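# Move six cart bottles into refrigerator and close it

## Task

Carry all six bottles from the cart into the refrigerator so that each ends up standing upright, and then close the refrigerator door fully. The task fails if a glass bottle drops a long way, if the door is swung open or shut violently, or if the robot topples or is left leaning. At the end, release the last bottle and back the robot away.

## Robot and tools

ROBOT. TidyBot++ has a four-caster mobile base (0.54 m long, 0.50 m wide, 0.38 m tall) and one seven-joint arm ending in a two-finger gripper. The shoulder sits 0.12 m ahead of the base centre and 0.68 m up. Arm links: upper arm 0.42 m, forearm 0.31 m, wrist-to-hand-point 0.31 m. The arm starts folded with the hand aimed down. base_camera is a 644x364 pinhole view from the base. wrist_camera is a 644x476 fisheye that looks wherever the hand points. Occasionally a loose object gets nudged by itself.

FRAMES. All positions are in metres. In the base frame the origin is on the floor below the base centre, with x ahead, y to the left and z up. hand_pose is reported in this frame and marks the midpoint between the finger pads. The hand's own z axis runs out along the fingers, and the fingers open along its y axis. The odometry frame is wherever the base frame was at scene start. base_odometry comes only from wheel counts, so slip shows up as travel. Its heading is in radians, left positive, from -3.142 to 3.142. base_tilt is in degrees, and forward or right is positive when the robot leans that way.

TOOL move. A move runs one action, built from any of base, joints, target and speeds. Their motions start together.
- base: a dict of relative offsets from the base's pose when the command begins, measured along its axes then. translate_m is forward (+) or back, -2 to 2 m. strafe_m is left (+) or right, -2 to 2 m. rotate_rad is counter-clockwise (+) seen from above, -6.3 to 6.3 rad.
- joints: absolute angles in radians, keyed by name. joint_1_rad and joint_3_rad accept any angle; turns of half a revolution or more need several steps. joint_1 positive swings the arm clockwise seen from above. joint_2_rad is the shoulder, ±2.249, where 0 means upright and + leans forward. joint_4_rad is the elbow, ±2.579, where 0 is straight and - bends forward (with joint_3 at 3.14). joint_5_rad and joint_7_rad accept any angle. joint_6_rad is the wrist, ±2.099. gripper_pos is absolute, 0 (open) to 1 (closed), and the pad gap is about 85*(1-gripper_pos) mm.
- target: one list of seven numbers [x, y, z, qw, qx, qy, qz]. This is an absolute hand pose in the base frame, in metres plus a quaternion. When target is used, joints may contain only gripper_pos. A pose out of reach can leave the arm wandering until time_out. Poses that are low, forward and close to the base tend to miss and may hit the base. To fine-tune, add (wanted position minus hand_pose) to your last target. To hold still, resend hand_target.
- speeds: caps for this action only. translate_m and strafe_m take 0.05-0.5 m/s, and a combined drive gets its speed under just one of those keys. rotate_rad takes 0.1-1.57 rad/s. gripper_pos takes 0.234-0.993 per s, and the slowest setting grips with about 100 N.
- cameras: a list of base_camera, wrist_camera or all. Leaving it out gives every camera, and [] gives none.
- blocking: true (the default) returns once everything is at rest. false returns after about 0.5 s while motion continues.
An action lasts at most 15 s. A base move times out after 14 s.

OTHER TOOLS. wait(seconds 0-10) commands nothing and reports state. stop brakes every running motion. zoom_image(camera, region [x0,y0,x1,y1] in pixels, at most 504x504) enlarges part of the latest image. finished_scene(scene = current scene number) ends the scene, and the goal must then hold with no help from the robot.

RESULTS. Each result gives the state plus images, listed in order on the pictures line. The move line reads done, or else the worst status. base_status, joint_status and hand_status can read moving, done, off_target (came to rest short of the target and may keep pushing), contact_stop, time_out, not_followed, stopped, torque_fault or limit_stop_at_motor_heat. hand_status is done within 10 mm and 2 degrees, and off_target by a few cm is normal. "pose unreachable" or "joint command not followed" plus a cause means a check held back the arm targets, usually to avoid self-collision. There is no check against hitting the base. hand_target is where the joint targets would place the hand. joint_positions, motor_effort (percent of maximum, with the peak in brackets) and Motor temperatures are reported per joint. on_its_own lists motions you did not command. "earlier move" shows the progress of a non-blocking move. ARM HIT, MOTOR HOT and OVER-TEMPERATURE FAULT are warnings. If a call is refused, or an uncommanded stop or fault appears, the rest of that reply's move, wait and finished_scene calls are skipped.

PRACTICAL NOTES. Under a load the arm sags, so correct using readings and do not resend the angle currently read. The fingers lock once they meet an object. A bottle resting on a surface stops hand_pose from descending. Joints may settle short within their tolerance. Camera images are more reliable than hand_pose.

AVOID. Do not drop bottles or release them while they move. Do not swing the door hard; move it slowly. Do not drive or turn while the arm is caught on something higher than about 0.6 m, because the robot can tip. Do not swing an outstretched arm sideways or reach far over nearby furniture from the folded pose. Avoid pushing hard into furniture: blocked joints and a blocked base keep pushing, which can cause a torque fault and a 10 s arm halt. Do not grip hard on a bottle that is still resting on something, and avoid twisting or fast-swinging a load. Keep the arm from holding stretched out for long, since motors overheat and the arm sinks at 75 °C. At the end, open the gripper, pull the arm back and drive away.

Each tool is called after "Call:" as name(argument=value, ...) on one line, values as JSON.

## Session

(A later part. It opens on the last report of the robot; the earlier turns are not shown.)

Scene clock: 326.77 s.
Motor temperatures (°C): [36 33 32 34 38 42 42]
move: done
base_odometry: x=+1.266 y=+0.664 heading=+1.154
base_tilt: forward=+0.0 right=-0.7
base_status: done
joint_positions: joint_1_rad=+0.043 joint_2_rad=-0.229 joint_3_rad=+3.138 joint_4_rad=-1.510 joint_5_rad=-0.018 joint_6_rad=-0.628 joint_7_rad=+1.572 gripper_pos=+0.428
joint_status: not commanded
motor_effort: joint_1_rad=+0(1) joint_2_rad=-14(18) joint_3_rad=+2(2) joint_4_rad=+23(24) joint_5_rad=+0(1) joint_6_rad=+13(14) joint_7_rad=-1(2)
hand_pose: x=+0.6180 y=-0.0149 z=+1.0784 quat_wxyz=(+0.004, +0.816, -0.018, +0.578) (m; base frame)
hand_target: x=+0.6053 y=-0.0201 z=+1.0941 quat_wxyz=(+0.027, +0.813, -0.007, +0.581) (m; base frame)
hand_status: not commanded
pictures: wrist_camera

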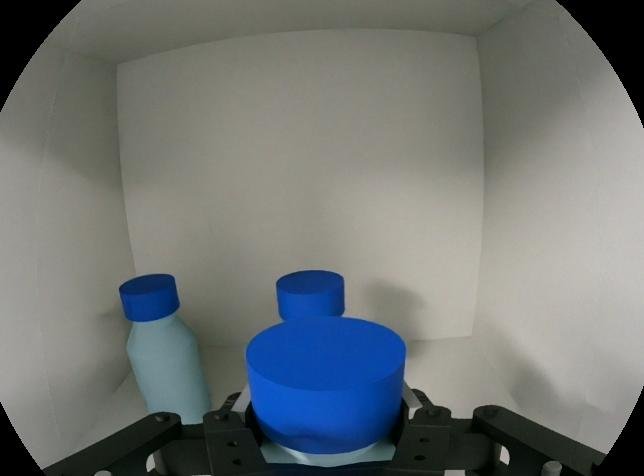

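Call:
move(joints={"joint_1_rad":0.225}, cameras=[])

Call:
move(joints={"joint_2_rad":0.126,"joint_4_rad":-1.25,"joint_6_rad":-0.34}, cameras=["wrist_camera"])

Scene clock: 332.60 s.
Motor temperatures (°C): [36 33 32 34 38 42 42]
move: done
base_odometry: x=+1.266 y=+0.664 heading=+1.154
base_tilt: forward=-0.1 right=-0.7
base_status: not commanded
joint_positions: joint_1_rad=+0.205 joint_2_rad=-0.229 joint_3_rad=+3.141 joint_4_rad=-1.510 joint_5_rad=-0.018 joint_6_rad=-0.628 joint_7_rad=+1.572 gripper_pos=+0.428
joint_status: all done
motor_effort: joint_1_rad=+0(1) joint_2_rad=-15(15) joint_3_rad=+1(3) joint_4_rad=+23(24) joint_5_rad=+0(1) joint_6_rad=+13(13) joint_7_rad=-1(2)
hand_pose: x=+0.6088 y=-0.0966 z=+1.0784 quat_wxyz=(+0.051, +0.811, -0.086, +0.576) (m; base frame)
hand_target: x=+0.5922 y=-0.1139 z=+1.0941 quat_wxyz=(+0.083, +0.809, -0.086, +0.576) (m; base frame)
hand_status: not commanded
pictures: none
No camera images: "cameras" was empty.

Scene clock: 334.10 s.
Motor temperatures (°C): [36 33 32 34 38 42 42]
move: off_target
base_odometry: x=+1.266 y=+0.664 heading=+1.154
base_tilt: forward=-0.1 right=-0.8
base_status: not commanded
joint_positions: joint_1_rad=+0.205 joint_2_rad=+0.135 joint_3_rad=+3.141 joint_4_rad=-1.293 joint_5_rad=-0.018 joint_6_rad=-0.460 joint_7_rad=+1.572 gripper_pos=+0.428
joint_status: joint_6_rad off_target (ended at -0.460, target -0.340); the others done
motor_effort: joint_1_rad=+0(1) joint_2_rad=-28(31) joint_3_rad=+1(2) joint_4_rad=+23(25) joint_5_rad=+0(1) joint_6_rad=+13(14) joint_7_rad=-1(1)
hand_pose: x=+0.7694 y=-0.1307 z=+1.0463 quat_wxyz=(+0.052, +0.805, -0.086, +0.584) (m; base frame)
hand_target: x=+0.7710 y=-0.1511 z=+1.1151 quat_wxyz=(+0.089, +0.753, -0.076, +0.648) (m; base frame)
hand_status: not commanded
pictures: wrist_camera

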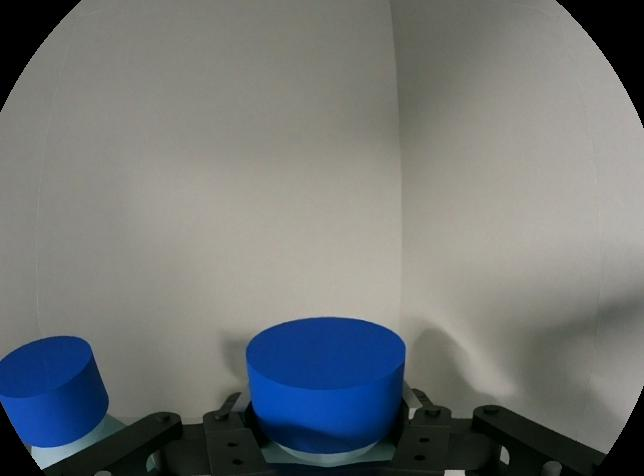

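Call:
move(joints={"joint_4_rad":-1.305,"joint_6_rad":-0.32}, cameras=[])

Call:
move(joints={"joint_4_rad":-1.335,"joint_6_rad":-0.31}, cameras=[])

Call:
move(joints={"joint_4_rad":-1.36,"joint_6_rad":-0.32}, cameras=["wrist_camera"])

Scene clock: 337.13 s.
Motor temperatures (°C): [36 33 32 34 38 42 42]
move: off_target
base_odometry: x=+1.266 y=+0.664 heading=+1.154
base_tilt: forward=-0.1 right=-0.7
base_status: not commanded
joint_positions: joint_1_rad=+0.205 joint_2_rad=+0.135 joint_3_rad=+3.141 joint_4_rad=-1.303 joint_5_rad=-0.018 joint_6_rad=-0.442 joint_7_rad=+1.572 gripper_pos=+0.428
joint_status: joint_6_rad off_target (ended at -0.442, target -0.320); the others done
motor_effort: joint_1_rad=+0(0) joint_2_rad=-28(29) joint_3_rad=+1(1) joint_4_rad=+24(24) joint_5_rad=+1(1) joint_6_rad=+13(14) joint_7_rad=-1(2)
hand_pose: x=+0.7706 y=-0.1311 z=+1.0458 quat_wxyz=(+0.053, +0.803, -0.086, +0.588) (m; base frame)
hand_target: x=+0.7721 y=-0.1511 z=+1.0873 quat_wxyz=(+0.087, +0.764, -0.076, +0.635) (m; base frame)
hand_status: not commanded
pictures: none
No camera images: "cameras" was empty.

Scene clock: 337.77 s.
Motor temperatures (°C): [36 33 32 34 38 42 42]
move: off_target
base_odometry: x=+1.266 y=+0.664 heading=+1.154
base_tilt: forward=-0.1 right=-0.8
base_status: not commanded
joint_positions: joint_1_rad=+0.205 joint_2_rad=+0.135 joint_3_rad=+3.141 joint_4_rad=-1.319 joint_5_rad=-0.018 joint_6_rad=-0.425 joint_7_rad=+1.572 gripper_pos=+0.428
joint_status: joint_6_rad off_target (ended at -0.425, target -0.310); the others done
motor_effort: joint_1_rad=+0(1) joint_2_rad=-27(30) joint_3_rad=+1(1) joint_4_rad=+23(25) joint_5_rad=+0(1) joint_6_rad=+13(14) joint_7_rad=-1(2)
hand_pose: x=+0.7714 y=-0.1313 z=+1.0414 quat_wxyz=(+0.053, +0.802, -0.086, +0.588) (m; base frame)
hand_target: x=+0.7722 y=-0.1510 z=+1.0718 quat_wxyz=(+0.086, +0.770, -0.077, +0.627) (m; base frame)
hand_status: not commanded
pictures: none
No camera images: "cameras" was empty.

Scene clock: 338.37 s.
Motor temperatures (°C): [36 33 32 34 38 42 42]
move: done
base_odometry: x=+1.266 y=+0.664 heading=+1.154
base_tilt: forward=-0.1 right=-0.7
base_status: not commanded
joint_positions: joint_1_rad=+0.205 joint_2_rad=+0.133 joint_3_rad=+3.141 joint_4_rad=-1.326 joint_5_rad=-0.018 joint_6_rad=-0.416 joint_7_rad=+1.572 gripper_pos=+0.428
joint_status: all done
motor_effort: joint_1_rad=+1(1) joint_2_rad=-24(28) joint_3_rad=+2(2) joint_4_rad=+21(25) joint_5_rad=+1(1) joint_6_rad=+10(13) joint_7_rad=-1(1)
hand_pose: x=+0.7710 y=-0.1313 z=+1.0409 quat_wxyz=(+0.053, +0.801, -0.086, +0.590) (m; base frame)
hand_target: x=+0.7706 y=-0.1508 z=+1.0534 quat_wxyz=(+0.084, +0.781, -0.078, +0.614) (m; base frame)
hand_status: not commanded
pictures: wrist_camera

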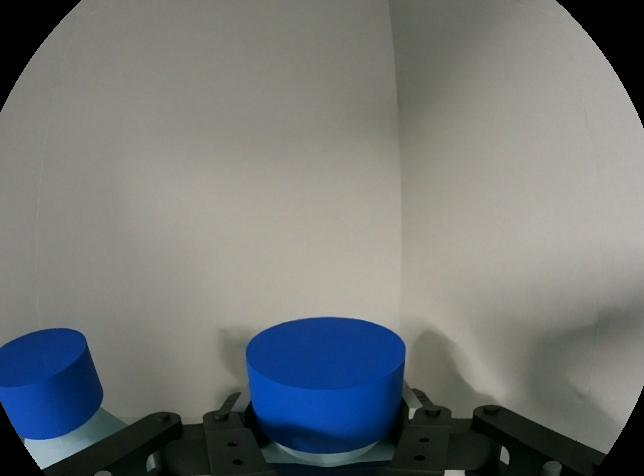

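Call:
move(joints={"gripper_pos":0.0}, speeds={"gripper_pos":0.234}, cameras=["wrist_camera"])

Scene clock: 344.63 s.
Motor temperatures (°C): [36 33 32 34 38 42 42]
move: done
base_odometry: x=+1.266 y=+0.664 heading=+1.154
base_tilt: forward=-0.1 right=-0.7
base_status: not commanded
joint_positions: joint_1_rad=+0.205 joint_2_rad=+0.133 joint_3_rad=+3.141 joint_4_rad=-1.327 joint_5_rad=-0.018 joint_6_rad=-0.409 joint_7_rad=+1.572 gripper_pos=+0.000
joint_status: all done
motor_effort: joint_1_rad=+0(1) joint_2_rad=-24(25) joint_3_rad=+1(3) joint_4_rad=+20(21) joint_5_rad=+0(1) joint_6_rad=+9(11) joint_7_rad=-1(2)
hand_pose: x=+0.7716 y=-0.1315 z=+1.0427 quat_wxyz=(+0.053, +0.799, -0.086, +0.592) (m; base frame)
hand_target: x=+0.7706 y=-0.1508 z=+1.0534 quat_wxyz=(+0.084, +0.781, -0.078, +0.614) (m; base frame)
hand_status: not commanded
pictures: wrist_camera

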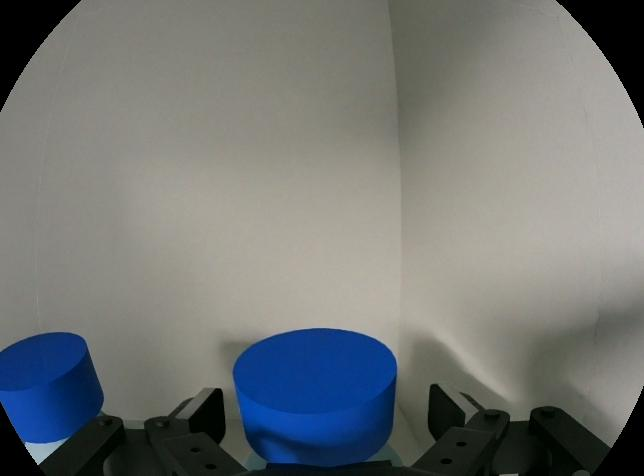

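Call:
move(joints={"joint_2_rad":-0.24,"joint_4_rad":-1.63,"joint_6_rad":-0.53}, cameras=["wrist_camera"])

Call:
move(base={"translate_m":-0.75}, joints={"joint_1_rad":-0.08}, cameras=[])

Call:
move(base={"translate_m":-0.611,"strafe_m":0.371,"rotate_rad":-1.95}, cameras=[])

Call:
move(joints={"joint_2_rad":-0.14,"joint_4_rad":-2.02,"joint_6_rad":0.09,"gripper_pos":0.1})

Scene clock: 352.57 s.
Motor temperatures (°C): [36 33 32 34 38 42 42]
move: done
base_odometry: x=+1.266 y=+0.664 heading=+1.154
base_tilt: forward=-0.1 right=-0.7
base_status: not commanded
joint_positions: joint_1_rad=+0.205 joint_2_rad=-0.239 joint_3_rad=+3.141 joint_4_rad=-1.591 joint_5_rad=-0.018 joint_6_rad=-0.461 joint_7_rad=+1.572 gripper_pos=+0.000
joint_status: all done
motor_effort: joint_1_rad=+0(0) joint_2_rad=-12(26) joint_3_rad=+0(2) joint_4_rad=+20(21) joint_5_rad=+0(1) joint_6_rad=+10(10) joint_7_rad=-1(2)
hand_pose: x=+0.6188 y=-0.0995 z=+1.0840 quat_wxyz=(+0.055, +0.783, -0.084, +0.614) (m; base frame)
hand_target: x=+0.6071 y=-0.1159 z=+1.0406 quat_wxyz=(+0.081, +0.815, -0.084, +0.568) (m; base frame)
hand_status: not commanded
pictures: wrist_camera

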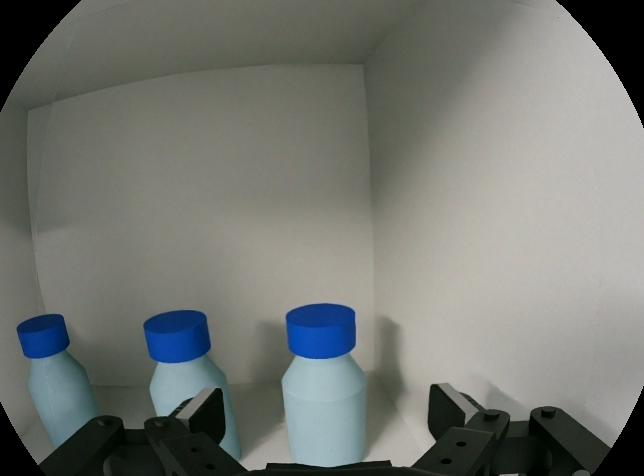

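Scene clock: 355.43 s.
Motor temperatures (°C): [36 33 32 34 38 42 42]
move: done
base_odometry: x=+0.962 y=-0.022 heading=+1.154
base_tilt: forward=-0.1 right=-0.7
base_status: done
joint_positions: joint_1_rad=-0.056 joint_2_rad=-0.241 joint_3_rad=+3.140 joint_4_rad=-1.594 joint_5_rad=-0.018 joint_6_rad=-0.463 joint_7_rad=+1.572 gripper_pos=+0.000
joint_status: all done
motor_effort: joint_1_rad=+0(2) joint_2_rad=-12(15) joint_3_rad=+1(2) joint_4_rad=+20(20) joint_5_rad=+0(1) joint_6_rad=+10(10) joint_7_rad=-1(2)
hand_pose: x=+0.6262 y=+0.0332 z=+1.0832 quat_wxyz=(-0.025, +0.788, +0.019, +0.615) (m; base frame)
hand_target: x=+0.6194 y=+0.0361 z=+1.0406 quat_wxyz=(-0.006, +0.818, +0.040, +0.574) (m; base frame)
hand_status: not commanded
pictures: none
No camera images: "cameras" was empty.

Scene clock: 358.40 s.
Motor temperatures (°C): [36 33 32 34 38 42 42]
move: done
base_odometry: x=+0.376 y=-0.431 heading=-0.795
base_tilt: forward=+0.0 right=-0.7
base_status: done
joint_positions: joint_1_rad=-0.061 joint_2_rad=-0.238 joint_3_rad=+3.144 joint_4_rad=-1.594 joint_5_rad=-0.018 joint_6_rad=-0.463 joint_7_rad=+1.572 gripper_pos=+0.000
joint_status: not commanded
motor_effort: joint_1_rad=+0(2) joint_2_rad=-11(15) joint_3_rad=+1(3) joint_4_rad=+19(20) joint_5_rad=+0(1) joint_6_rad=+9(10) joint_7_rad=+0(2)
hand_pose: x=+0.6274 y=+0.0334 z=+1.0813 quat_wxyz=(-0.026, +0.789, +0.019, +0.614) (m; base frame)
hand_target: x=+0.6194 y=+0.0361 z=+1.0406 quat_wxyz=(-0.006, +0.818, +0.040, +0.574) (m; base frame)
hand_status: not commanded
pictures: none
No camera images: "cameras" was empty.

Scene clock: 360.30 s.
Motor temperatures (°C): [36 33 32 34 38 42 42]
move: done
base_odometry: x=+0.376 y=-0.431 heading=-0.795
base_tilt: forward=-0.1 right=-0.7
base_status: not commanded
joint_positions: joint_1_rad=-0.061 joint_2_rad=-0.156 joint_3_rad=+3.144 joint_4_rad=-1.984 joint_5_rad=-0.018 joint_6_rad=-0.002 joint_7_rad=+1.572 gripper_pos=+0.100
joint_status: all done
motor_effort: joint_1_rad=+0(0) joint_2_rad=-14(15) joint_3_rad=+1(2) joint_4_rad=+19(22) joint_5_rad=+1(1) joint_6_rad=+9(11) joint_7_rad=+0(2)
hand_pose: x=+0.6574 y=+0.0328 z=+0.9378 quat_wxyz=(-0.023, +0.792, +0.016, +0.610) (m; base frame)
hand_target: x=+0.6615 y=+0.0469 z=+0.9351 quat_wxyz=(-0.015, +0.779, +0.047, +0.625) (m; base frame)
hand_status: not commanded
pictures: base_camera, wrist_camera

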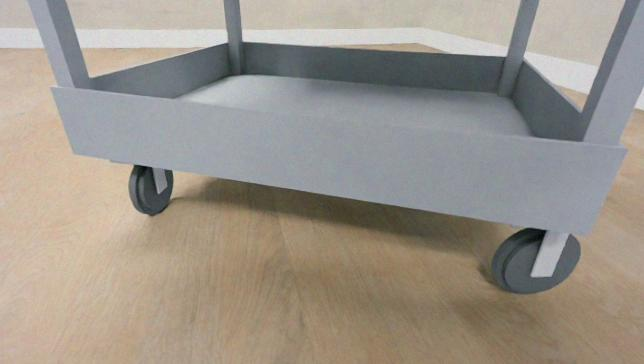

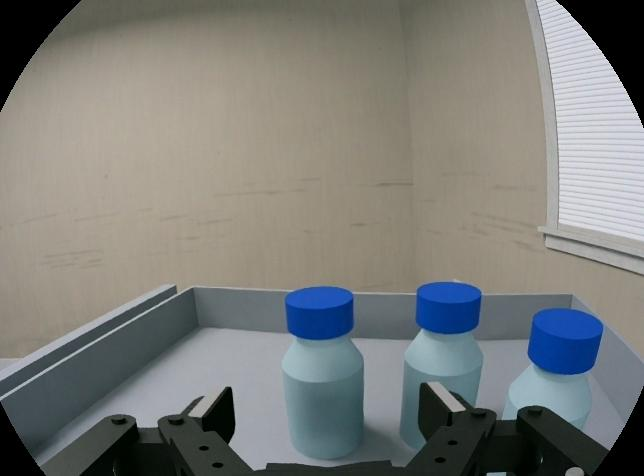

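Call:
move(joints={"joint_2_rad":0.25,"joint_4_rad":-1.66,"joint_6_rad":0.11}, cameras=["wrist_camera"])

Scene clock: 364.47 s.
Motor temperatures (°C): [36 33 32 34 38 42 42]
move: done
base_odometry: x=+0.376 y=-0.431 heading=-0.795
base_tilt: forward=+0.0 right=-0.6
base_status: not commanded
joint_positions: joint_1_rad=-0.061 joint_2_rad=+0.230 joint_3_rad=+3.144 joint_4_rad=-1.679 joint_5_rad=-0.018 joint_6_rad=+0.020 joint_7_rad=+1.572 gripper_pos=+0.100
joint_status: all done
motor_effort: joint_1_rad=+0(0) joint_2_rad=-26(28) joint_3_rad=+1(2) joint_4_rad=+19(20) joint_5_rad=+1(1) joint_6_rad=+8(11) joint_7_rad=+0(2)
hand_pose: x=+0.8061 y=+0.0416 z=+0.8896 quat_wxyz=(-0.022, +0.810, +0.017, +0.586) (m; base frame)
hand_target: x=+0.8201 y=+0.0599 z=+0.9141 quat_wxyz=(-0.016, +0.782, +0.047, +0.621) (m; base frame)
hand_status: not commanded
pictures: wrist_camera

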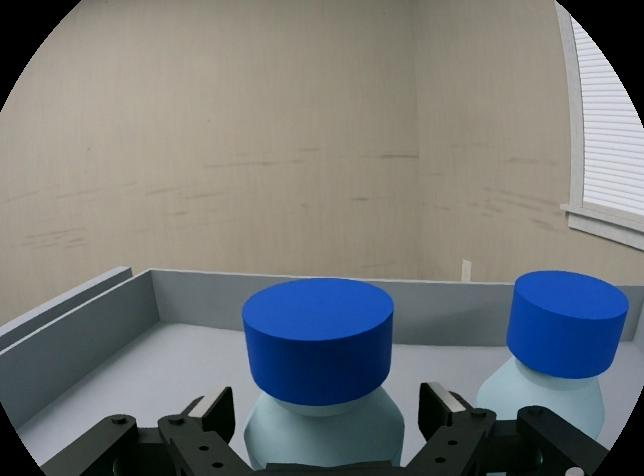

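Call:
move(joints={"joint_2_rad":0.256,"joint_4_rad":-1.618,"joint_6_rad":-0.085}, cameras=["wrist_camera"])

Scene clock: 369.47 s.
Motor temperatures (°C): [36 33 32 34 38 42 42]
move: done
base_odometry: x=+0.376 y=-0.431 heading=-0.795
base_tilt: forward=-0.1 right=-0.6
base_status: not commanded
joint_positions: joint_1_rad=-0.061 joint_2_rad=+0.231 joint_3_rad=+3.144 joint_4_rad=-1.631 joint_5_rad=-0.018 joint_6_rad=-0.072 joint_7_rad=+1.572 gripper_pos=+0.100
joint_status: all done
motor_effort: joint_1_rad=+0(0) joint_2_rad=-26(27) joint_3_rad=+1(2) joint_4_rad=+19(20) joint_5_rad=+0(1) joint_6_rad=+9(10) joint_7_rad=-1(2)
hand_pose: x=+0.8061 y=+0.0421 z=+0.8910 quat_wxyz=(-0.022, +0.823, +0.018, +0.568) (m; base frame)
hand_target: x=+0.8114 y=+0.0568 z=+0.8772 quat_wxyz=(-0.011, +0.829, +0.048, +0.557) (m; base frame)
hand_status: not commanded
pictures: wrist_camera

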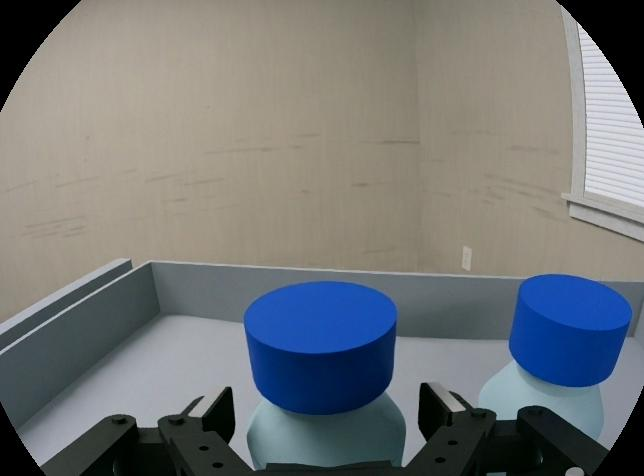

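Call:
move(joints={"joint_2_rad":0.27,"joint_4_rad":-1.61,"joint_6_rad":0.075}, cameras=["wrist_camera"])

Scene clock: 371.47 s.
Motor temperatures (°C): [36 33 32 34 38 42 42]
move: done
base_odometry: x=+0.376 y=-0.431 heading=-0.795
base_tilt: forward=-0.1 right=-0.7
base_status: not commanded
joint_positions: joint_1_rad=-0.061 joint_2_rad=+0.244 joint_3_rad=+3.144 joint_4_rad=-1.622 joint_5_rad=-0.018 joint_6_rad=+0.042 joint_7_rad=+1.572 gripper_pos=+0.100
joint_status: all done
motor_effort: joint_1_rad=+0(0) joint_2_rad=-27(28) joint_3_rad=+1(1) joint_4_rad=+20(21) joint_5_rad=+0(1) joint_6_rad=+9(11) joint_7_rad=-1(2)
hand_pose: x=+0.8214 y=+0.0424 z=+0.9208 quat_wxyz=(-0.023, +0.791, +0.016, +0.612) (m; base frame)
hand_target: x=+0.8309 y=+0.0604 z=+0.9194 quat_wxyz=(-0.015, +0.783, +0.047, +0.619) (m; base frame)
hand_status: not commanded
pictures: wrist_camera

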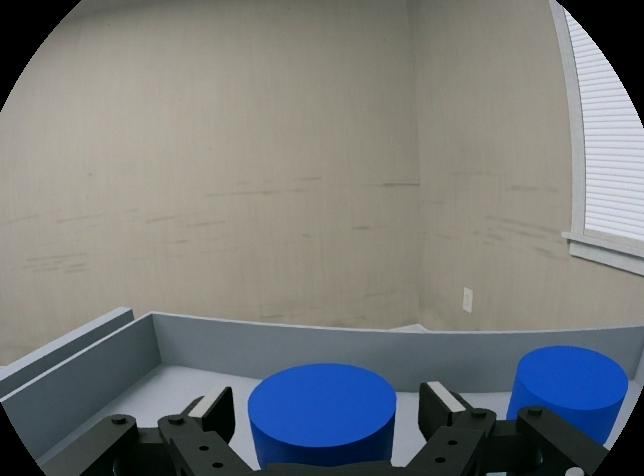

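Call:
move(joints={"joint_2_rad":0.27,"joint_4_rad":-1.64,"joint_6_rad":-0.03}, cameras=["wrist_camera"])

Scene clock: 391.93 s.
Motor temperatures (°C): [36 33 32 34 38 42 42]
move: done
base_odometry: x=+0.376 y=-0.431 heading=-0.795
base_tilt: forward=-0.1 right=-0.8
base_status: not commanded
joint_positions: joint_1_rad=-0.061 joint_2_rad=+0.245 joint_3_rad=+3.144 joint_4_rad=-1.623 joint_5_rad=-0.018 joint_6_rad=-0.006 joint_7_rad=+1.572 gripper_pos=+0.100
joint_status: all done
motor_effort: joint_1_rad=+0(0) joint_2_rad=-27(28) joint_3_rad=+1(1) joint_4_rad=+19(21) joint_5_rad=+0(1) joint_6_rad=+9(10) joint_7_rad=+0(2)
hand_pose: x=+0.8175 y=+0.0424 z=+0.9047 quat_wxyz=(-0.022, +0.806, +0.017, +0.592) (m; base frame)
hand_target: x=+0.8156 y=+0.0578 z=+0.8704 quat_wxyz=(-0.012, +0.823, +0.048, +0.565) (m; base frame)
hand_status: not commanded
pictures: wrist_camera

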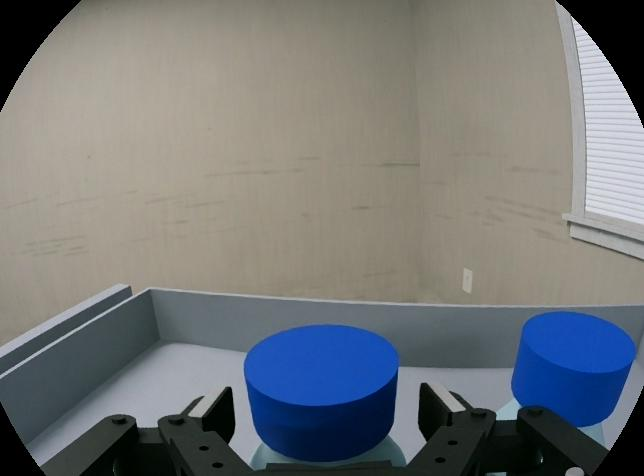

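Call:
move(joints={"joint_2_rad":0.285,"joint_4_rad":-1.645,"joint_6_rad":-0.04}, cameras=[])

Call:
move(joints={"gripper_pos":1.0}, speeds={"gripper_pos":0.234}, cameras=["wrist_camera"])

Scene clock: 394.67 s.
Motor temperatures (°C): [36 33 32 34 38 42 42]
move: done
base_odometry: x=+0.376 y=-0.431 heading=-0.795
base_tilt: forward=-0.1 right=-0.7
base_status: not commanded
joint_positions: joint_1_rad=-0.061 joint_2_rad=+0.257 joint_3_rad=+3.144 joint_4_rad=-1.623 joint_5_rad=-0.018 joint_6_rad=-0.006 joint_7_rad=+1.572 gripper_pos=+0.100
joint_status: all done
motor_effort: joint_1_rad=+0(0) joint_2_rad=-27(28) joint_3_rad=+0(2) joint_4_rad=+19(20) joint_5_rad=+0(1) joint_6_rad=+10(10) joint_7_rad=-1(2)
hand_pose: x=+0.8201 y=+0.0426 z=+0.8963 quat_wxyz=(-0.022, +0.809, +0.017, +0.587) (m; base frame)
hand_target: x=+0.8160 y=+0.0577 z=+0.8541 quat_wxyz=(-0.012, +0.832, +0.049, +0.553) (m; base frame)
hand_status: not commanded
pictures: none
No camera images: "cameras" was empty.

Scene clock: 398.83 s.
Motor temperatures (°C): [36 33 32 34 38 42 42]
move: off_target
base_odometry: x=+0.376 y=-0.431 heading=-0.795
base_tilt: forward=-0.1 right=-0.7
base_status: not commanded
joint_positions: joint_1_rad=-0.061 joint_2_rad=+0.256 joint_3_rad=+3.146 joint_4_rad=-1.620 joint_5_rad=-0.016 joint_6_rad=-0.006 joint_7_rad=+1.572 gripper_pos=+0.427
joint_status: gripper_pos off_target (ended at +0.427, target +1.000)
motor_effort: joint_1_rad=-1(2) joint_2_rad=-22(28) joint_3_rad=+0(2) joint_4_rad=+14(20) joint_5_rad=-1(1) joint_6_rad=+4(10) joint_7_rad=-3(3)
hand_pose: x=+0.8205 y=+0.0419 z=+0.8993 quat_wxyz=(-0.021, +0.808, +0.017, +0.589) (m; base frame)
hand_target: x=+0.8160 y=+0.0577 z=+0.8541 quat_wxyz=(-0.012, +0.832, +0.049, +0.553) (m; base frame)
hand_status: not commanded
pictures: wrist_camera

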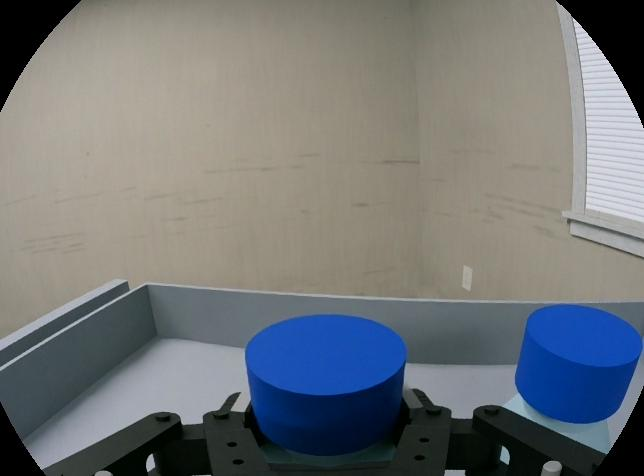

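Call:
move(joints={"joint_2_rad":0.25,"joint_4_rad":-1.25,"joint_6_rad":-0.35}, cameras=["wrist_camera"])

Scene clock: 403.27 s.
Motor temperatures (°C): [36 34 32 34 38 42 42]
move: done
base_odometry: x=+0.376 y=-0.431 heading=-0.796
base_tilt: forward=-0.1 right=-0.7
base_status: not commanded
joint_positions: joint_1_rad=-0.063 joint_2_rad=+0.282 joint_3_rad=+3.144 joint_4_rad=-1.290 joint_5_rad=-0.016 joint_6_rad=-0.304 joint_7_rad=+1.572 gripper_pos=+0.427
joint_status: all done
motor_effort: joint_1_rad=+0(3) joint_2_rad=-34(37) joint_3_rad=+1(2) joint_4_rad=+24(26) joint_5_rad=+1(1) joint_6_rad=+14(15) joint_7_rad=-1(3)
hand_pose: x=+0.8457 y=+0.0468 z=+0.9921 quat_wxyz=(-0.024, +0.806, +0.020, +0.591) (m; base frame)
hand_target: x=+0.8338 y=+0.0554 z=+1.0260 quat_wxyz=(-0.009, +0.797, +0.042, +0.602) (m; base frame)
hand_status: not commanded
pictures: wrist_camera

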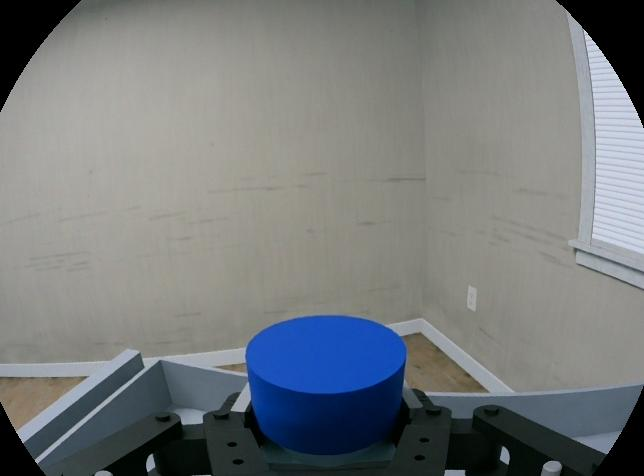

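Call:
move(joints={"joint_1_rad":0.03,"joint_2_rad":-0.25,"joint_4_rad":-1.48,"joint_6_rad":-0.67}, cameras=[])

Call:
move(base={"translate_m":-0.25}, cameras=["base_camera"])

Scene clock: 406.80 s.
Motor temperatures (°C): [36 34 32 34 38 42 42]
move: done
base_odometry: x=+0.376 y=-0.431 heading=-0.795
base_tilt: forward=-0.1 right=-0.7
base_status: not commanded
joint_positions: joint_1_rad=+0.003 joint_2_rad=-0.228 joint_3_rad=+3.144 joint_4_rad=-1.467 joint_5_rad=-0.016 joint_6_rad=-0.624 joint_7_rad=+1.572 gripper_pos=+0.427
joint_status: all done
motor_effort: joint_1_rad=+0(1) joint_2_rad=-15(37) joint_3_rad=+2(2) joint_4_rad=+23(27) joint_5_rad=+1(1) joint_6_rad=+14(15) joint_7_rad=-1(2)
hand_pose: x=+0.6194 y=+0.0010 z=+1.1044 quat_wxyz=(-0.006, +0.803, -0.005, +0.597) (m; base frame)
hand_target: x=+0.6053 y=-0.0201 z=+1.0940 quat_wxyz=(+0.027, +0.813, -0.007, +0.581) (m; base frame)
hand_status: not commanded
pictures: none
No camera images: "cameras" was empty.

Scene clock: 408.57 s.
Motor temperatures (°C): [36 34 32 34 38 42 42]
move: done
base_odometry: x=+0.201 y=-0.252 heading=-0.795
base_tilt: forward=-0.2 right=-0.7
base_status: done
joint_positions: joint_1_rad=+0.006 joint_2_rad=-0.239 joint_3_rad=+3.144 joint_4_rad=-1.471 joint_5_rad=-0.016 joint_6_rad=-0.633 joint_7_rad=+1.572 gripper_pos=+0.427
joint_status: not commanded
motor_effort: joint_1_rad=+0(1) joint_2_rad=-15(20) joint_3_rad=+1(2) joint_4_rad=+23(25) joint_5_rad=+0(1) joint_6_rad=+14(15) joint_7_rad=+0(2)
hand_pose: x=+0.6138 y=-0.0002 z=+1.1052 quat_wxyz=(-0.005, +0.803, -0.006, +0.596) (m; base frame)
hand_target: x=+0.6053 y=-0.0201 z=+1.0940 quat_wxyz=(+0.027, +0.813, -0.007, +0.581) (m; base frame)
hand_status: not commanded
pictures: base_camera

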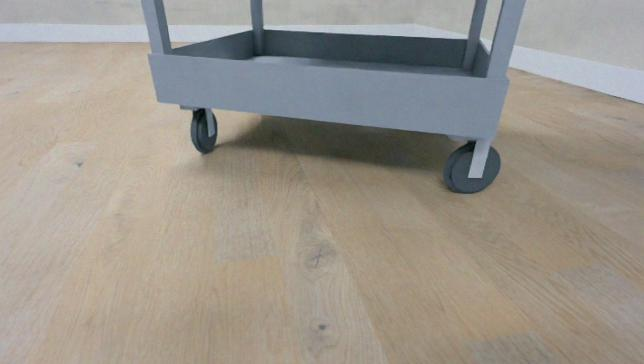

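Call:
move(base={"translate_m":0.211,"strafe_m":1.08,"rotate_rad":1.955}, cameras=["wrist_camera","base_camera"])

Scene clock: 416.17 s.
Motor temperatures (°C): [36 34 32 34 38 42 42]
move: done
base_odometry: x=+1.120 y=+0.353 heading=+1.160
base_tilt: forward=-0.1 right=-0.7
base_status: done
joint_positions: joint_1_rad=+0.023 joint_2_rad=-0.226 joint_3_rad=+3.141 joint_4_rad=-1.472 joint_5_rad=-0.016 joint_6_rad=-0.633 joint_7_rad=+1.572 gripper_pos=+0.427
joint_status: not commanded
motor_effort: joint_1_rad=+0(3) joint_2_rad=-15(19) joint_3_rad=+1(4) joint_4_rad=+24(24) joint_5_rad=+0(2) joint_6_rad=+14(15) joint_7_rad=+0(2)
hand_pose: x=+0.6193 y=-0.0072 z=+1.0978 quat_wxyz=(-0.001, +0.807, -0.011, +0.590) (m; base frame)
hand_target: x=+0.6053 y=-0.0201 z=+1.0940 quat_wxyz=(+0.027, +0.813, -0.007, +0.581) (m; base frame)
hand_status: not commanded
pictures: base_camera, wrist_camera

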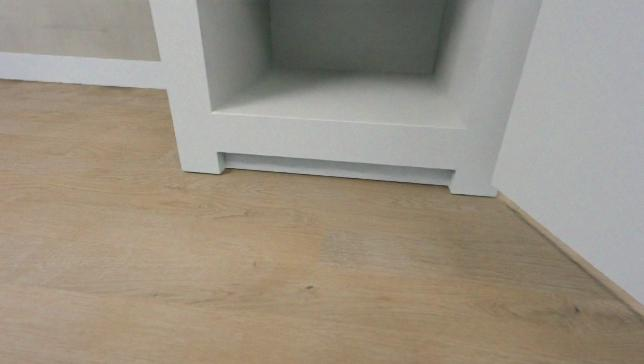

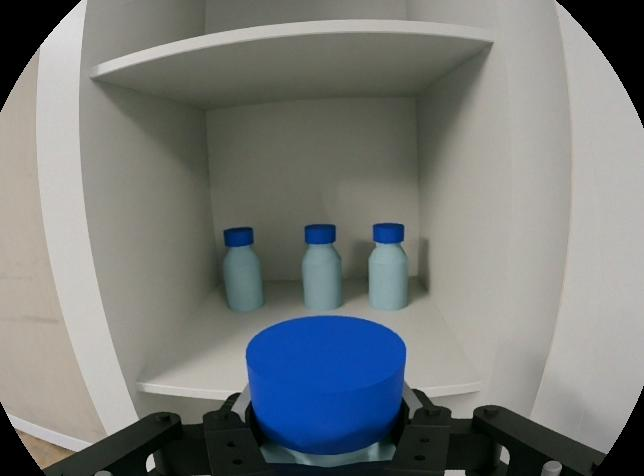

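Call:
move(base={"translate_m":0.343}, speeds={"translate_m":0.35}, cameras=[])

Call:
move(joints={"joint_1_rad":-0.24}, cameras=["wrist_camera"])

Scene clock: 422.00 s.
Motor temperatures (°C): [36 34 32 34 38 42 42]
move: done
base_odometry: x=+1.257 y=+0.668 heading=+1.160
base_tilt: forward=-0.1 right=-0.6
base_status: done
joint_positions: joint_1_rad=+0.023 joint_2_rad=-0.226 joint_3_rad=+3.141 joint_4_rad=-1.472 joint_5_rad=-0.016 joint_6_rad=-0.633 joint_7_rad=+1.572 gripper_pos=+0.427
joint_status: not commanded
motor_effort: joint_1_rad=+0(0) joint_2_rad=-15(18) joint_3_rad=+1(2) joint_4_rad=+24(24) joint_5_rad=+0(1) joint_6_rad=+14(14) joint_7_rad=-1(2)
hand_pose: x=+0.6192 y=-0.0072 z=+1.0977 quat_wxyz=(-0.001, +0.807, -0.011, +0.590) (m; base frame)
hand_target: x=+0.6053 y=-0.0201 z=+1.0940 quat_wxyz=(+0.027, +0.813, -0.007, +0.581) (m; base frame)
hand_status: not commanded
pictures: none
No camera images: "cameras" was empty.

Scene clock: 423.33 s.
Motor temperatures (°C): [36 34 32 34 38 42 42]
move: done
base_odometry: x=+1.257 y=+0.668 heading=+1.160
base_tilt: forward=-0.1 right=-0.8
base_status: not commanded
joint_positions: joint_1_rad=-0.218 joint_2_rad=-0.226 joint_3_rad=+3.139 joint_4_rad=-1.472 joint_5_rad=-0.016 joint_6_rad=-0.633 joint_7_rad=+1.572 gripper_pos=+0.427
joint_status: all done
motor_effort: joint_1_rad=+0(2) joint_2_rad=-15(16) joint_3_rad=+1(3) joint_4_rad=+23(24) joint_5_rad=+0(1) joint_6_rad=+13(14) joint_7_rad=-1(2)
hand_pose: x=+0.6060 y=+0.1142 z=+1.0977 quat_wxyz=(-0.072, +0.803, +0.087, +0.586) (m; base frame)
hand_target: x=+0.5930 y=+0.1104 z=+1.0940 quat_wxyz=(-0.052, +0.807, +0.102, +0.580) (m; base frame)
hand_status: not commanded
pictures: wrist_camera

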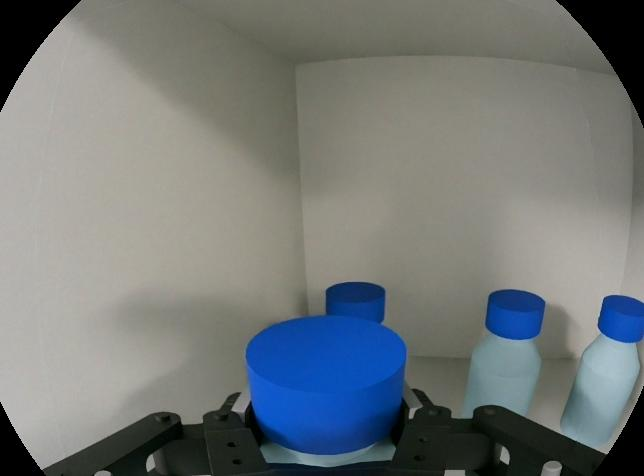

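Call:
move(joints={"joint_2_rad":-0.16,"joint_4_rad":-1.54,"joint_6_rad":-0.43}, cameras=["wrist_camera"])

Scene clock: 428.60 s.
Motor temperatures (°C): [36 34 32 34 38 42 42]
move: done
base_odometry: x=+1.257 y=+0.668 heading=+1.160
base_tilt: forward=-0.1 right=-0.7
base_status: not commanded
joint_positions: joint_1_rad=-0.218 joint_2_rad=-0.141 joint_3_rad=+3.139 joint_4_rad=-1.533 joint_5_rad=-0.016 joint_6_rad=-0.530 joint_7_rad=+1.572 gripper_pos=+0.427
joint_status: all done
motor_effort: joint_1_rad=+0(0) joint_2_rad=-18(22) joint_3_rad=+1(2) joint_4_rad=+24(26) joint_5_rad=+0(1) joint_6_rad=+14(15) joint_7_rad=-1(2)
hand_pose: x=+0.6474 y=+0.1230 z=+1.0472 quat_wxyz=(-0.070, +0.815, +0.088, +0.568) (m; base frame)
hand_target: x=+0.6481 y=+0.1265 z=+1.0831 quat_wxyz=(-0.058, +0.780, +0.103, +0.615) (m; base frame)
hand_status: not commanded
pictures: wrist_camera

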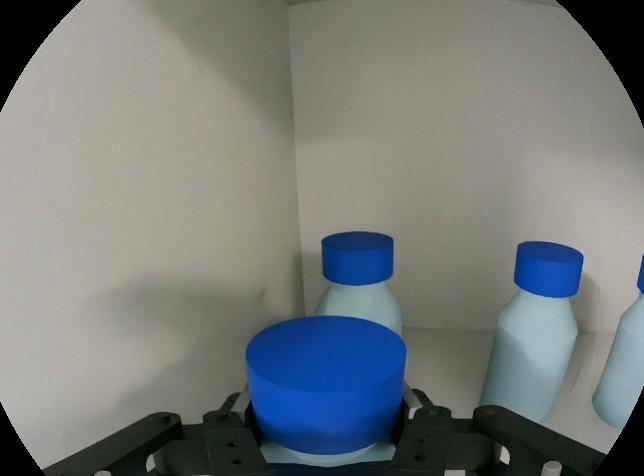

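Call:
move(joints={"joint_2_rad":-0.19,"joint_4_rad":-1.58,"joint_6_rad":-0.35}, cameras=[])

Call:
move(joints={"joint_2_rad":-0.18,"joint_4_rad":-1.605,"joint_6_rad":-0.34}, cameras=["wrist_camera"])

Scene clock: 433.73 s.
Motor temperatures (°C): [36 34 32 34 38 42 42]
move: off_target
base_odometry: x=+1.257 y=+0.668 heading=+1.160
base_tilt: forward=-0.1 right=-0.7
base_status: not commanded
joint_positions: joint_1_rad=-0.218 joint_2_rad=-0.151 joint_3_rad=+3.139 joint_4_rad=-1.571 joint_5_rad=-0.016 joint_6_rad=-0.468 joint_7_rad=+1.572 gripper_pos=+0.427
joint_status: joint_6_rad off_target (ended at -0.468, target -0.350); the others done
motor_effort: joint_1_rad=+0(0) joint_2_rad=-19(20) joint_3_rad=+1(2) joint_4_rad=+24(25) joint_5_rad=+0(1) joint_6_rad=+14(14) joint_7_rad=+0(2)
hand_pose: x=+0.6482 y=+0.1229 z=+1.0481 quat_wxyz=(-0.071, +0.805, +0.086, +0.582) (m; base frame)
hand_target: x=+0.6407 y=+0.1257 z=+1.0992 quat_wxyz=(-0.061, +0.758, +0.101, +0.642) (m; base frame)
hand_status: not commanded
pictures: none
No camera images: "cameras" was empty.

Scene clock: 434.33 s.
Motor temperatures (°C): [36 34 32 34 38 42 42]
move: off_target
base_odometry: x=+1.257 y=+0.668 heading=+1.160
base_tilt: forward=-0.1 right=-0.7
base_status: not commanded
joint_positions: joint_1_rad=-0.218 joint_2_rad=-0.151 joint_3_rad=+3.139 joint_4_rad=-1.588 joint_5_rad=-0.016 joint_6_rad=-0.455 joint_7_rad=+1.572 gripper_pos=+0.427
joint_status: joint_6_rad off_target (ended at -0.455, target -0.340); the others done
motor_effort: joint_1_rad=+0(1) joint_2_rad=-18(19) joint_3_rad=+1(2) joint_4_rad=+24(25) joint_5_rad=+0(1) joint_6_rad=+13(14) joint_7_rad=-1(2)
hand_pose: x=+0.6484 y=+0.1230 z=+1.0415 quat_wxyz=(-0.071, +0.806, +0.086, +0.581) (m; base frame)
hand_target: x=+0.6450 y=+0.1268 z=+1.0814 quat_wxyz=(-0.060, +0.765, +0.102, +0.632) (m; base frame)
hand_status: not commanded
pictures: wrist_camera

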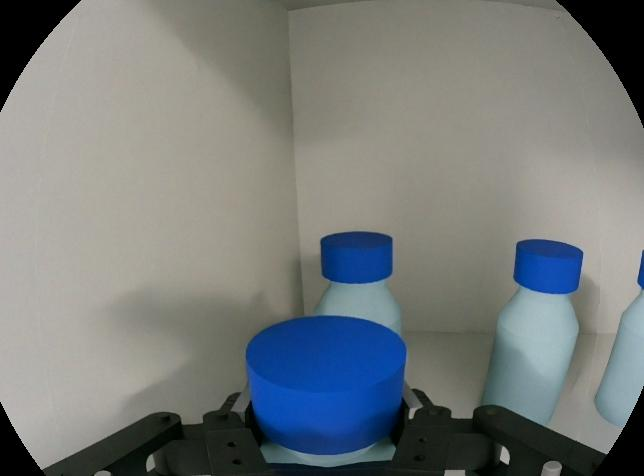

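Call:
move(joints={"joint_2_rad":-0.175,"joint_4_rad":-1.625}, cameras=[])

Call:
move(joints={"joint_2_rad":-0.17,"joint_4_rad":-1.645}, cameras=["wrist_camera"])

Scene clock: 437.43 s.
Motor temperatures (°C): [36 34 32 34 38 42 42]
move: done
base_odometry: x=+1.257 y=+0.668 heading=+1.160
base_tilt: forward=-0.1 right=-0.7
base_status: not commanded
joint_positions: joint_1_rad=-0.219 joint_2_rad=-0.154 joint_3_rad=+3.139 joint_4_rad=-1.597 joint_5_rad=-0.016 joint_6_rad=-0.444 joint_7_rad=+1.572 gripper_pos=+0.427
joint_status: all done
motor_effort: joint_1_rad=+0(1) joint_2_rad=-16(18) joint_3_rad=+1(2) joint_4_rad=+22(24) joint_5_rad=+1(1) joint_6_rad=+11(13) joint_7_rad=-2(2)
hand_pose: x=+0.6479 y=+0.1229 z=+1.0412 quat_wxyz=(-0.071, +0.805, +0.086, +0.583) (m; base frame)
hand_target: x=+0.6465 y=+0.1272 z=+1.0664 quat_wxyz=(-0.059, +0.773, +0.103, +0.623) (m; base frame)
hand_status: not commanded
pictures: none
No camera images: "cameras" was empty.

Scene clock: 438.00 s.
Motor temperatures (°C): [36 34 32 34 38 42 42]
move: done
base_odometry: x=+1.257 y=+0.668 heading=+1.160
base_tilt: forward=-0.1 right=-0.6
base_status: not commanded
joint_positions: joint_1_rad=-0.219 joint_2_rad=-0.158 joint_3_rad=+3.139 joint_4_rad=-1.607 joint_5_rad=-0.016 joint_6_rad=-0.431 joint_7_rad=+1.572 gripper_pos=+0.427
joint_status: all done
motor_effort: joint_1_rad=+1(1) joint_2_rad=-14(16) joint_3_rad=+1(2) joint_4_rad=+20(21) joint_5_rad=+1(1) joint_6_rad=+10(11) joint_7_rad=-2(2)
hand_pose: x=+0.6472 y=+0.1227 z=+1.0409 quat_wxyz=(-0.072, +0.803, +0.086, +0.585) (m; base frame)
hand_target: x=+0.6476 y=+0.1275 z=+1.0514 quat_wxyz=(-0.058, +0.781, +0.104, +0.613) (m; base frame)
hand_status: not commanded
pictures: wrist_camera

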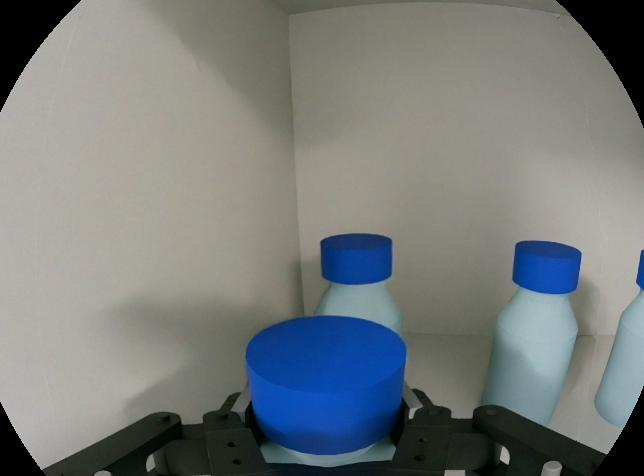

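Call:
move(joints={"gripper_pos":0}, speeds={"gripper_pos":0.234}, cameras=["wrist_camera"])

Scene clock: 444.63 s.
Motor temperatures (°C): [36 34 32 34 38 42 42]
move: done
base_odometry: x=+1.257 y=+0.668 heading=+1.160
base_tilt: forward=-0.1 right=-0.7
base_status: not commanded
joint_positions: joint_1_rad=-0.220 joint_2_rad=-0.158 joint_3_rad=+3.139 joint_4_rad=-1.609 joint_5_rad=-0.016 joint_6_rad=-0.428 joint_7_rad=+1.572 gripper_pos=+0.000
joint_status: all done
motor_effort: joint_1_rad=+0(1) joint_2_rad=-14(15) joint_3_rad=+1(3) joint_4_rad=+20(21) joint_5_rad=+1(1) joint_6_rad=+9(10) joint_7_rad=-1(2)
hand_pose: x=+0.6473 y=+0.1233 z=+1.0405 quat_wxyz=(-0.072, +0.803, +0.086, +0.586) (m; base frame)
hand_target: x=+0.6476 y=+0.1275 z=+1.0514 quat_wxyz=(-0.058, +0.781, +0.104, +0.613) (m; base frame)
hand_status: not commanded
pictures: wrist_camera

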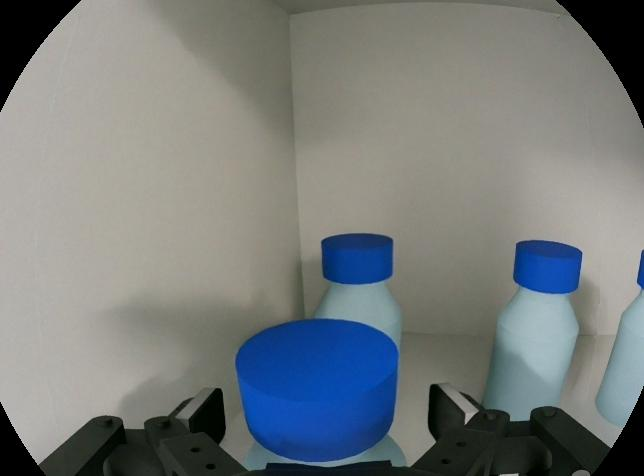

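Call:
move(joints={"joint_1_rad":-0.25,"joint_2_rad":-0.345,"joint_4_rad":-1.68,"joint_6_rad":-0.56}, cameras=["wrist_camera"])

Scene clock: 451.17 s.
Motor temperatures (°C): [36 34 32 34 38 42 42]
move: done
base_odometry: x=+1.257 y=+0.668 heading=+1.160
base_tilt: forward=-0.1 right=-0.7
base_status: not commanded
joint_positions: joint_1_rad=-0.223 joint_2_rad=-0.347 joint_3_rad=+3.139 joint_4_rad=-1.643 joint_5_rad=-0.016 joint_6_rad=-0.496 joint_7_rad=+1.572 gripper_pos=+0.000
joint_status: all done
motor_effort: joint_1_rad=+0(1) joint_2_rad=-7(16) joint_3_rad=+1(2) joint_4_rad=+19(21) joint_5_rad=+0(1) joint_6_rad=+10(11) joint_7_rad=-1(2)
hand_pose: x=+0.5694 y=+0.1077 z=+1.0945 quat_wxyz=(-0.077, +0.776, +0.086, +0.620) (m; base frame)
hand_target: x=+0.5642 y=+0.1092 z=+1.0522 quat_wxyz=(-0.056, +0.805, +0.108, +0.581) (m; base frame)
hand_status: not commanded
pictures: wrist_camera

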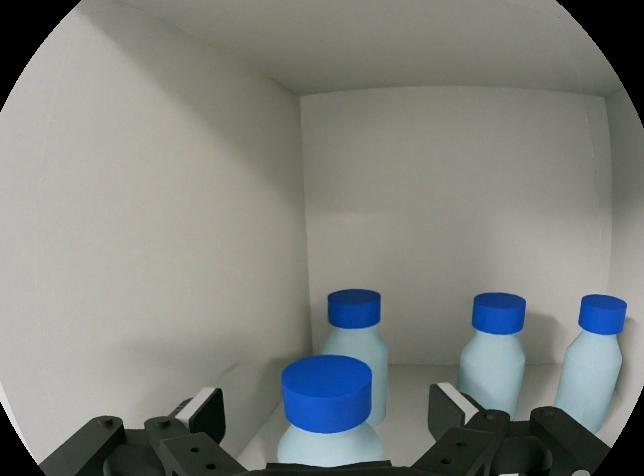

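Call:
move(base={"translate_m":-0.75}, cameras=[])

Call:
move(base={"translate_m":-0.609,"strafe_m":0.37,"rotate_rad":-1.955}, joints={"joint_1_rad":0.05,"joint_2_rad":-0.14,"joint_4_rad":-2.02,"joint_6_rad":0.09,"gripper_pos":0.1}, cameras=["wrist_camera","base_camera"])

Scene clock: 458.70 s.
Motor temperatures (°C): [36 33 32 34 38 42 42]
move: done
base_odometry: x=+0.957 y=-0.020 heading=+1.160
base_tilt: forward=-0.1 right=-0.6
base_status: done
joint_positions: joint_1_rad=-0.224 joint_2_rad=-0.346 joint_3_rad=+3.139 joint_4_rad=-1.645 joint_5_rad=-0.016 joint_6_rad=-0.496 joint_7_rad=+1.572 gripper_pos=+0.000
joint_status: not commanded
motor_effort: joint_1_rad=+0(0) joint_2_rad=-7(11) joint_3_rad=+1(2) joint_4_rad=+19(20) joint_5_rad=+1(1) joint_6_rad=+10(10) joint_7_rad=+0(2)
hand_pose: x=+0.5696 y=+0.1084 z=+1.0927 quat_wxyz=(-0.077, +0.777, +0.086, +0.619) (m; base frame)
hand_target: x=+0.5642 y=+0.1092 z=+1.0522 quat_wxyz=(-0.056, +0.805, +0.108, +0.581) (m; base frame)
hand_status: not commanded
pictures: none
No camera images: "cameras" was empty.

Scene clock: 461.67 s.
Motor temperatures (°C): [36 33 32 34 38 42 42]
move: done
base_odometry: x=+0.375 y=-0.431 heading=-0.795
base_tilt: forward=-0.1 right=-0.7
base_status: done
joint_positions: joint_1_rad=+0.040 joint_2_rad=-0.149 joint_3_rad=+3.144 joint_4_rad=-1.984 joint_5_rad=-0.016 joint_6_rad=+0.001 joint_7_rad=+1.572 gripper_pos=+0.100
joint_status: all done
motor_effort: joint_1_rad=+0(2) joint_2_rad=-14(17) joint_3_rad=+1(4) joint_4_rad=+20(21) joint_5_rad=+1(1) joint_6_rad=+9(10) joint_7_rad=-1(2)
hand_pose: x=+0.6601 y=-0.0220 z=+0.9349 quat_wxyz=(+0.008, +0.793, -0.023, +0.608) (m; base frame)
hand_target: x=+0.6630 y=-0.0238 z=+0.9351 quat_wxyz=(+0.025, +0.780, -0.003, +0.625) (m; base frame)
hand_status: not commanded
pictures: base_camera, wrist_camera

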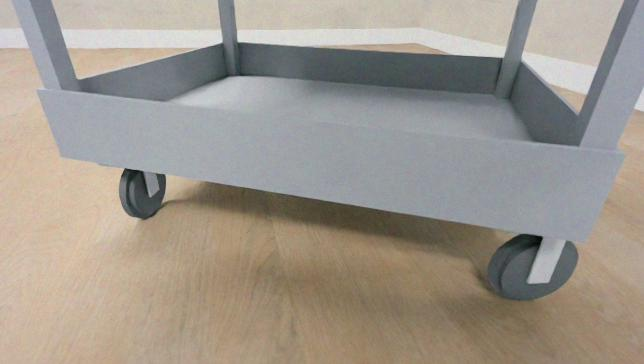

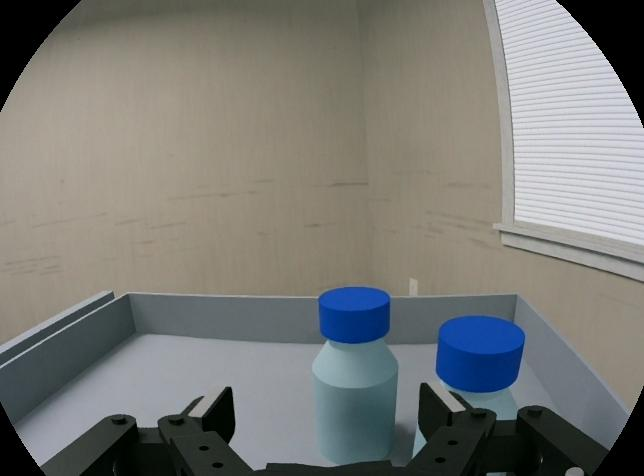

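Call:
move(joints={"joint_1_rad":0.205,"gripper_pos":0.28}, cameras=["wrist_camera"])

Scene clock: 472.53 s.
Motor temperatures (°C): [36 33 32 34 38 42 42]
move: done
base_odometry: x=+0.375 y=-0.431 heading=-0.795
base_tilt: forward=-0.1 right=-0.7
base_status: not commanded
joint_positions: joint_1_rad=+0.184 joint_2_rad=-0.149 joint_3_rad=+3.144 joint_4_rad=-1.984 joint_5_rad=-0.016 joint_6_rad=+0.001 joint_7_rad=+1.572 gripper_pos=+0.279
joint_status: all done
motor_effort: joint_1_rad=+0(2) joint_2_rad=-14(15) joint_3_rad=+1(2) joint_4_rad=+19(20) joint_5_rad=+0(1) joint_6_rad=+10(10) joint_7_rad=+0(2)
hand_pose: x=+0.6514 y=-0.0991 z=+0.9350 quat_wxyz=(+0.052, +0.790, -0.080, +0.606) (m; base frame)
hand_target: x=+0.6528 y=-0.1075 z=+0.9351 quat_wxyz=(+0.074, +0.778, -0.064, +0.621) (m; base frame)
hand_status: not commanded
pictures: wrist_camera

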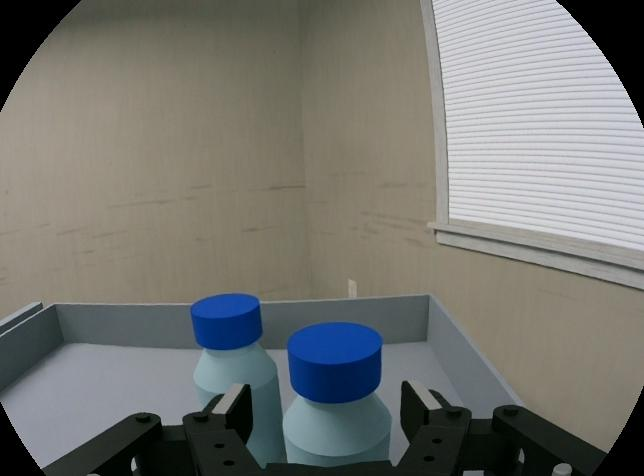

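Call:
move(joints={"joint_1_rad":0.215,"joint_2_rad":0.04,"joint_4_rad":-1.87,"joint_6_rad":0.14}, cameras=["wrist_camera"])

Scene clock: 478.63 s.
Motor temperatures (°C): [36 33 32 34 38 42 42]
move: done
base_odometry: x=+0.375 y=-0.431 heading=-0.795
base_tilt: forward=-0.1 right=-0.7
base_status: not commanded
joint_positions: joint_1_rad=+0.188 joint_2_rad=+0.025 joint_3_rad=+3.144 joint_4_rad=-1.886 joint_5_rad=-0.016 joint_6_rad=+0.050 joint_7_rad=+1.572 gripper_pos=+0.279
joint_status: all done
motor_effort: joint_1_rad=+0(1) joint_2_rad=-19(21) joint_3_rad=+1(2) joint_4_rad=+19(20) joint_5_rad=+1(1) joint_6_rad=+10(10) joint_7_rad=+1(2)
hand_pose: x=+0.7135 y=-0.1133 z=+0.9080 quat_wxyz=(+0.053, +0.798, -0.082, +0.595) (m; base frame)
hand_target: x=+0.7240 y=-0.1280 z=+0.9360 quat_wxyz=(+0.077, +0.771, -0.067, +0.629) (m; base frame)
hand_status: not commanded
pictures: wrist_camera

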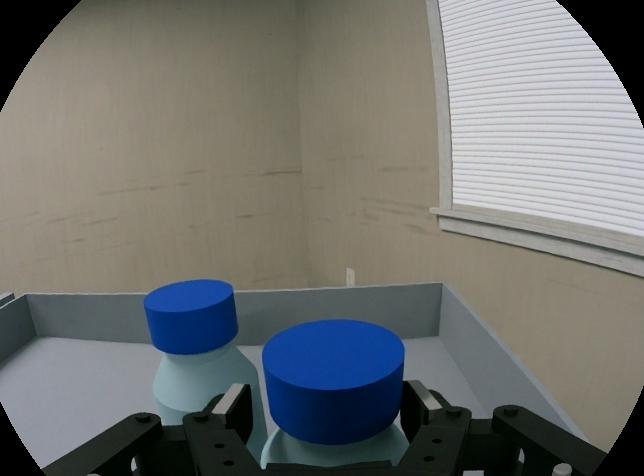

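Call:
move(joints={"joint_1_rad":0.222,"joint_2_rad":0.086,"joint_4_rad":-1.83,"joint_6_rad":0.14}, cameras=["wrist_camera"])

Scene clock: 484.30 s.
Motor temperatures (°C): [36 33 32 34 38 42 42]
move: done
base_odometry: x=+0.375 y=-0.431 heading=-0.795
base_tilt: forward=-0.1 right=-0.7
base_status: not commanded
joint_positions: joint_1_rad=+0.196 joint_2_rad=+0.065 joint_3_rad=+3.144 joint_4_rad=-1.842 joint_5_rad=-0.016 joint_6_rad=+0.053 joint_7_rad=+1.572 gripper_pos=+0.279
joint_status: all done
motor_effort: joint_1_rad=+0(1) joint_2_rad=-21(22) joint_3_rad=+1(1) joint_4_rad=+19(20) joint_5_rad=+0(1) joint_6_rad=+9(10) joint_7_rad=+0(2)
hand_pose: x=+0.7300 y=-0.1214 z=+0.9111 quat_wxyz=(+0.055, +0.795, -0.085, +0.598) (m; base frame)
hand_target: x=+0.7409 y=-0.1362 z=+0.9312 quat_wxyz=(+0.079, +0.773, -0.070, +0.626) (m; base frame)
hand_status: not commanded
pictures: wrist_camera

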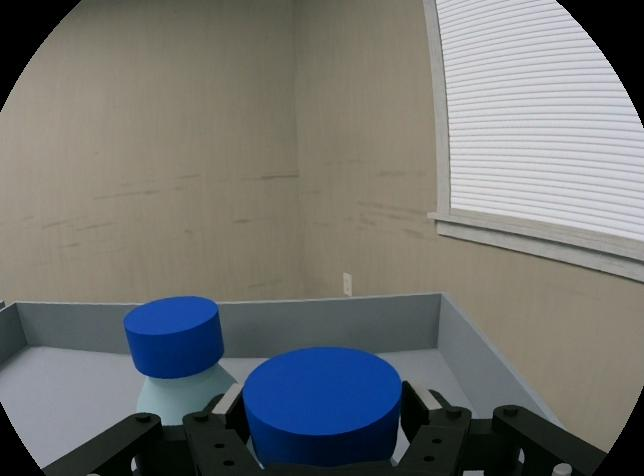

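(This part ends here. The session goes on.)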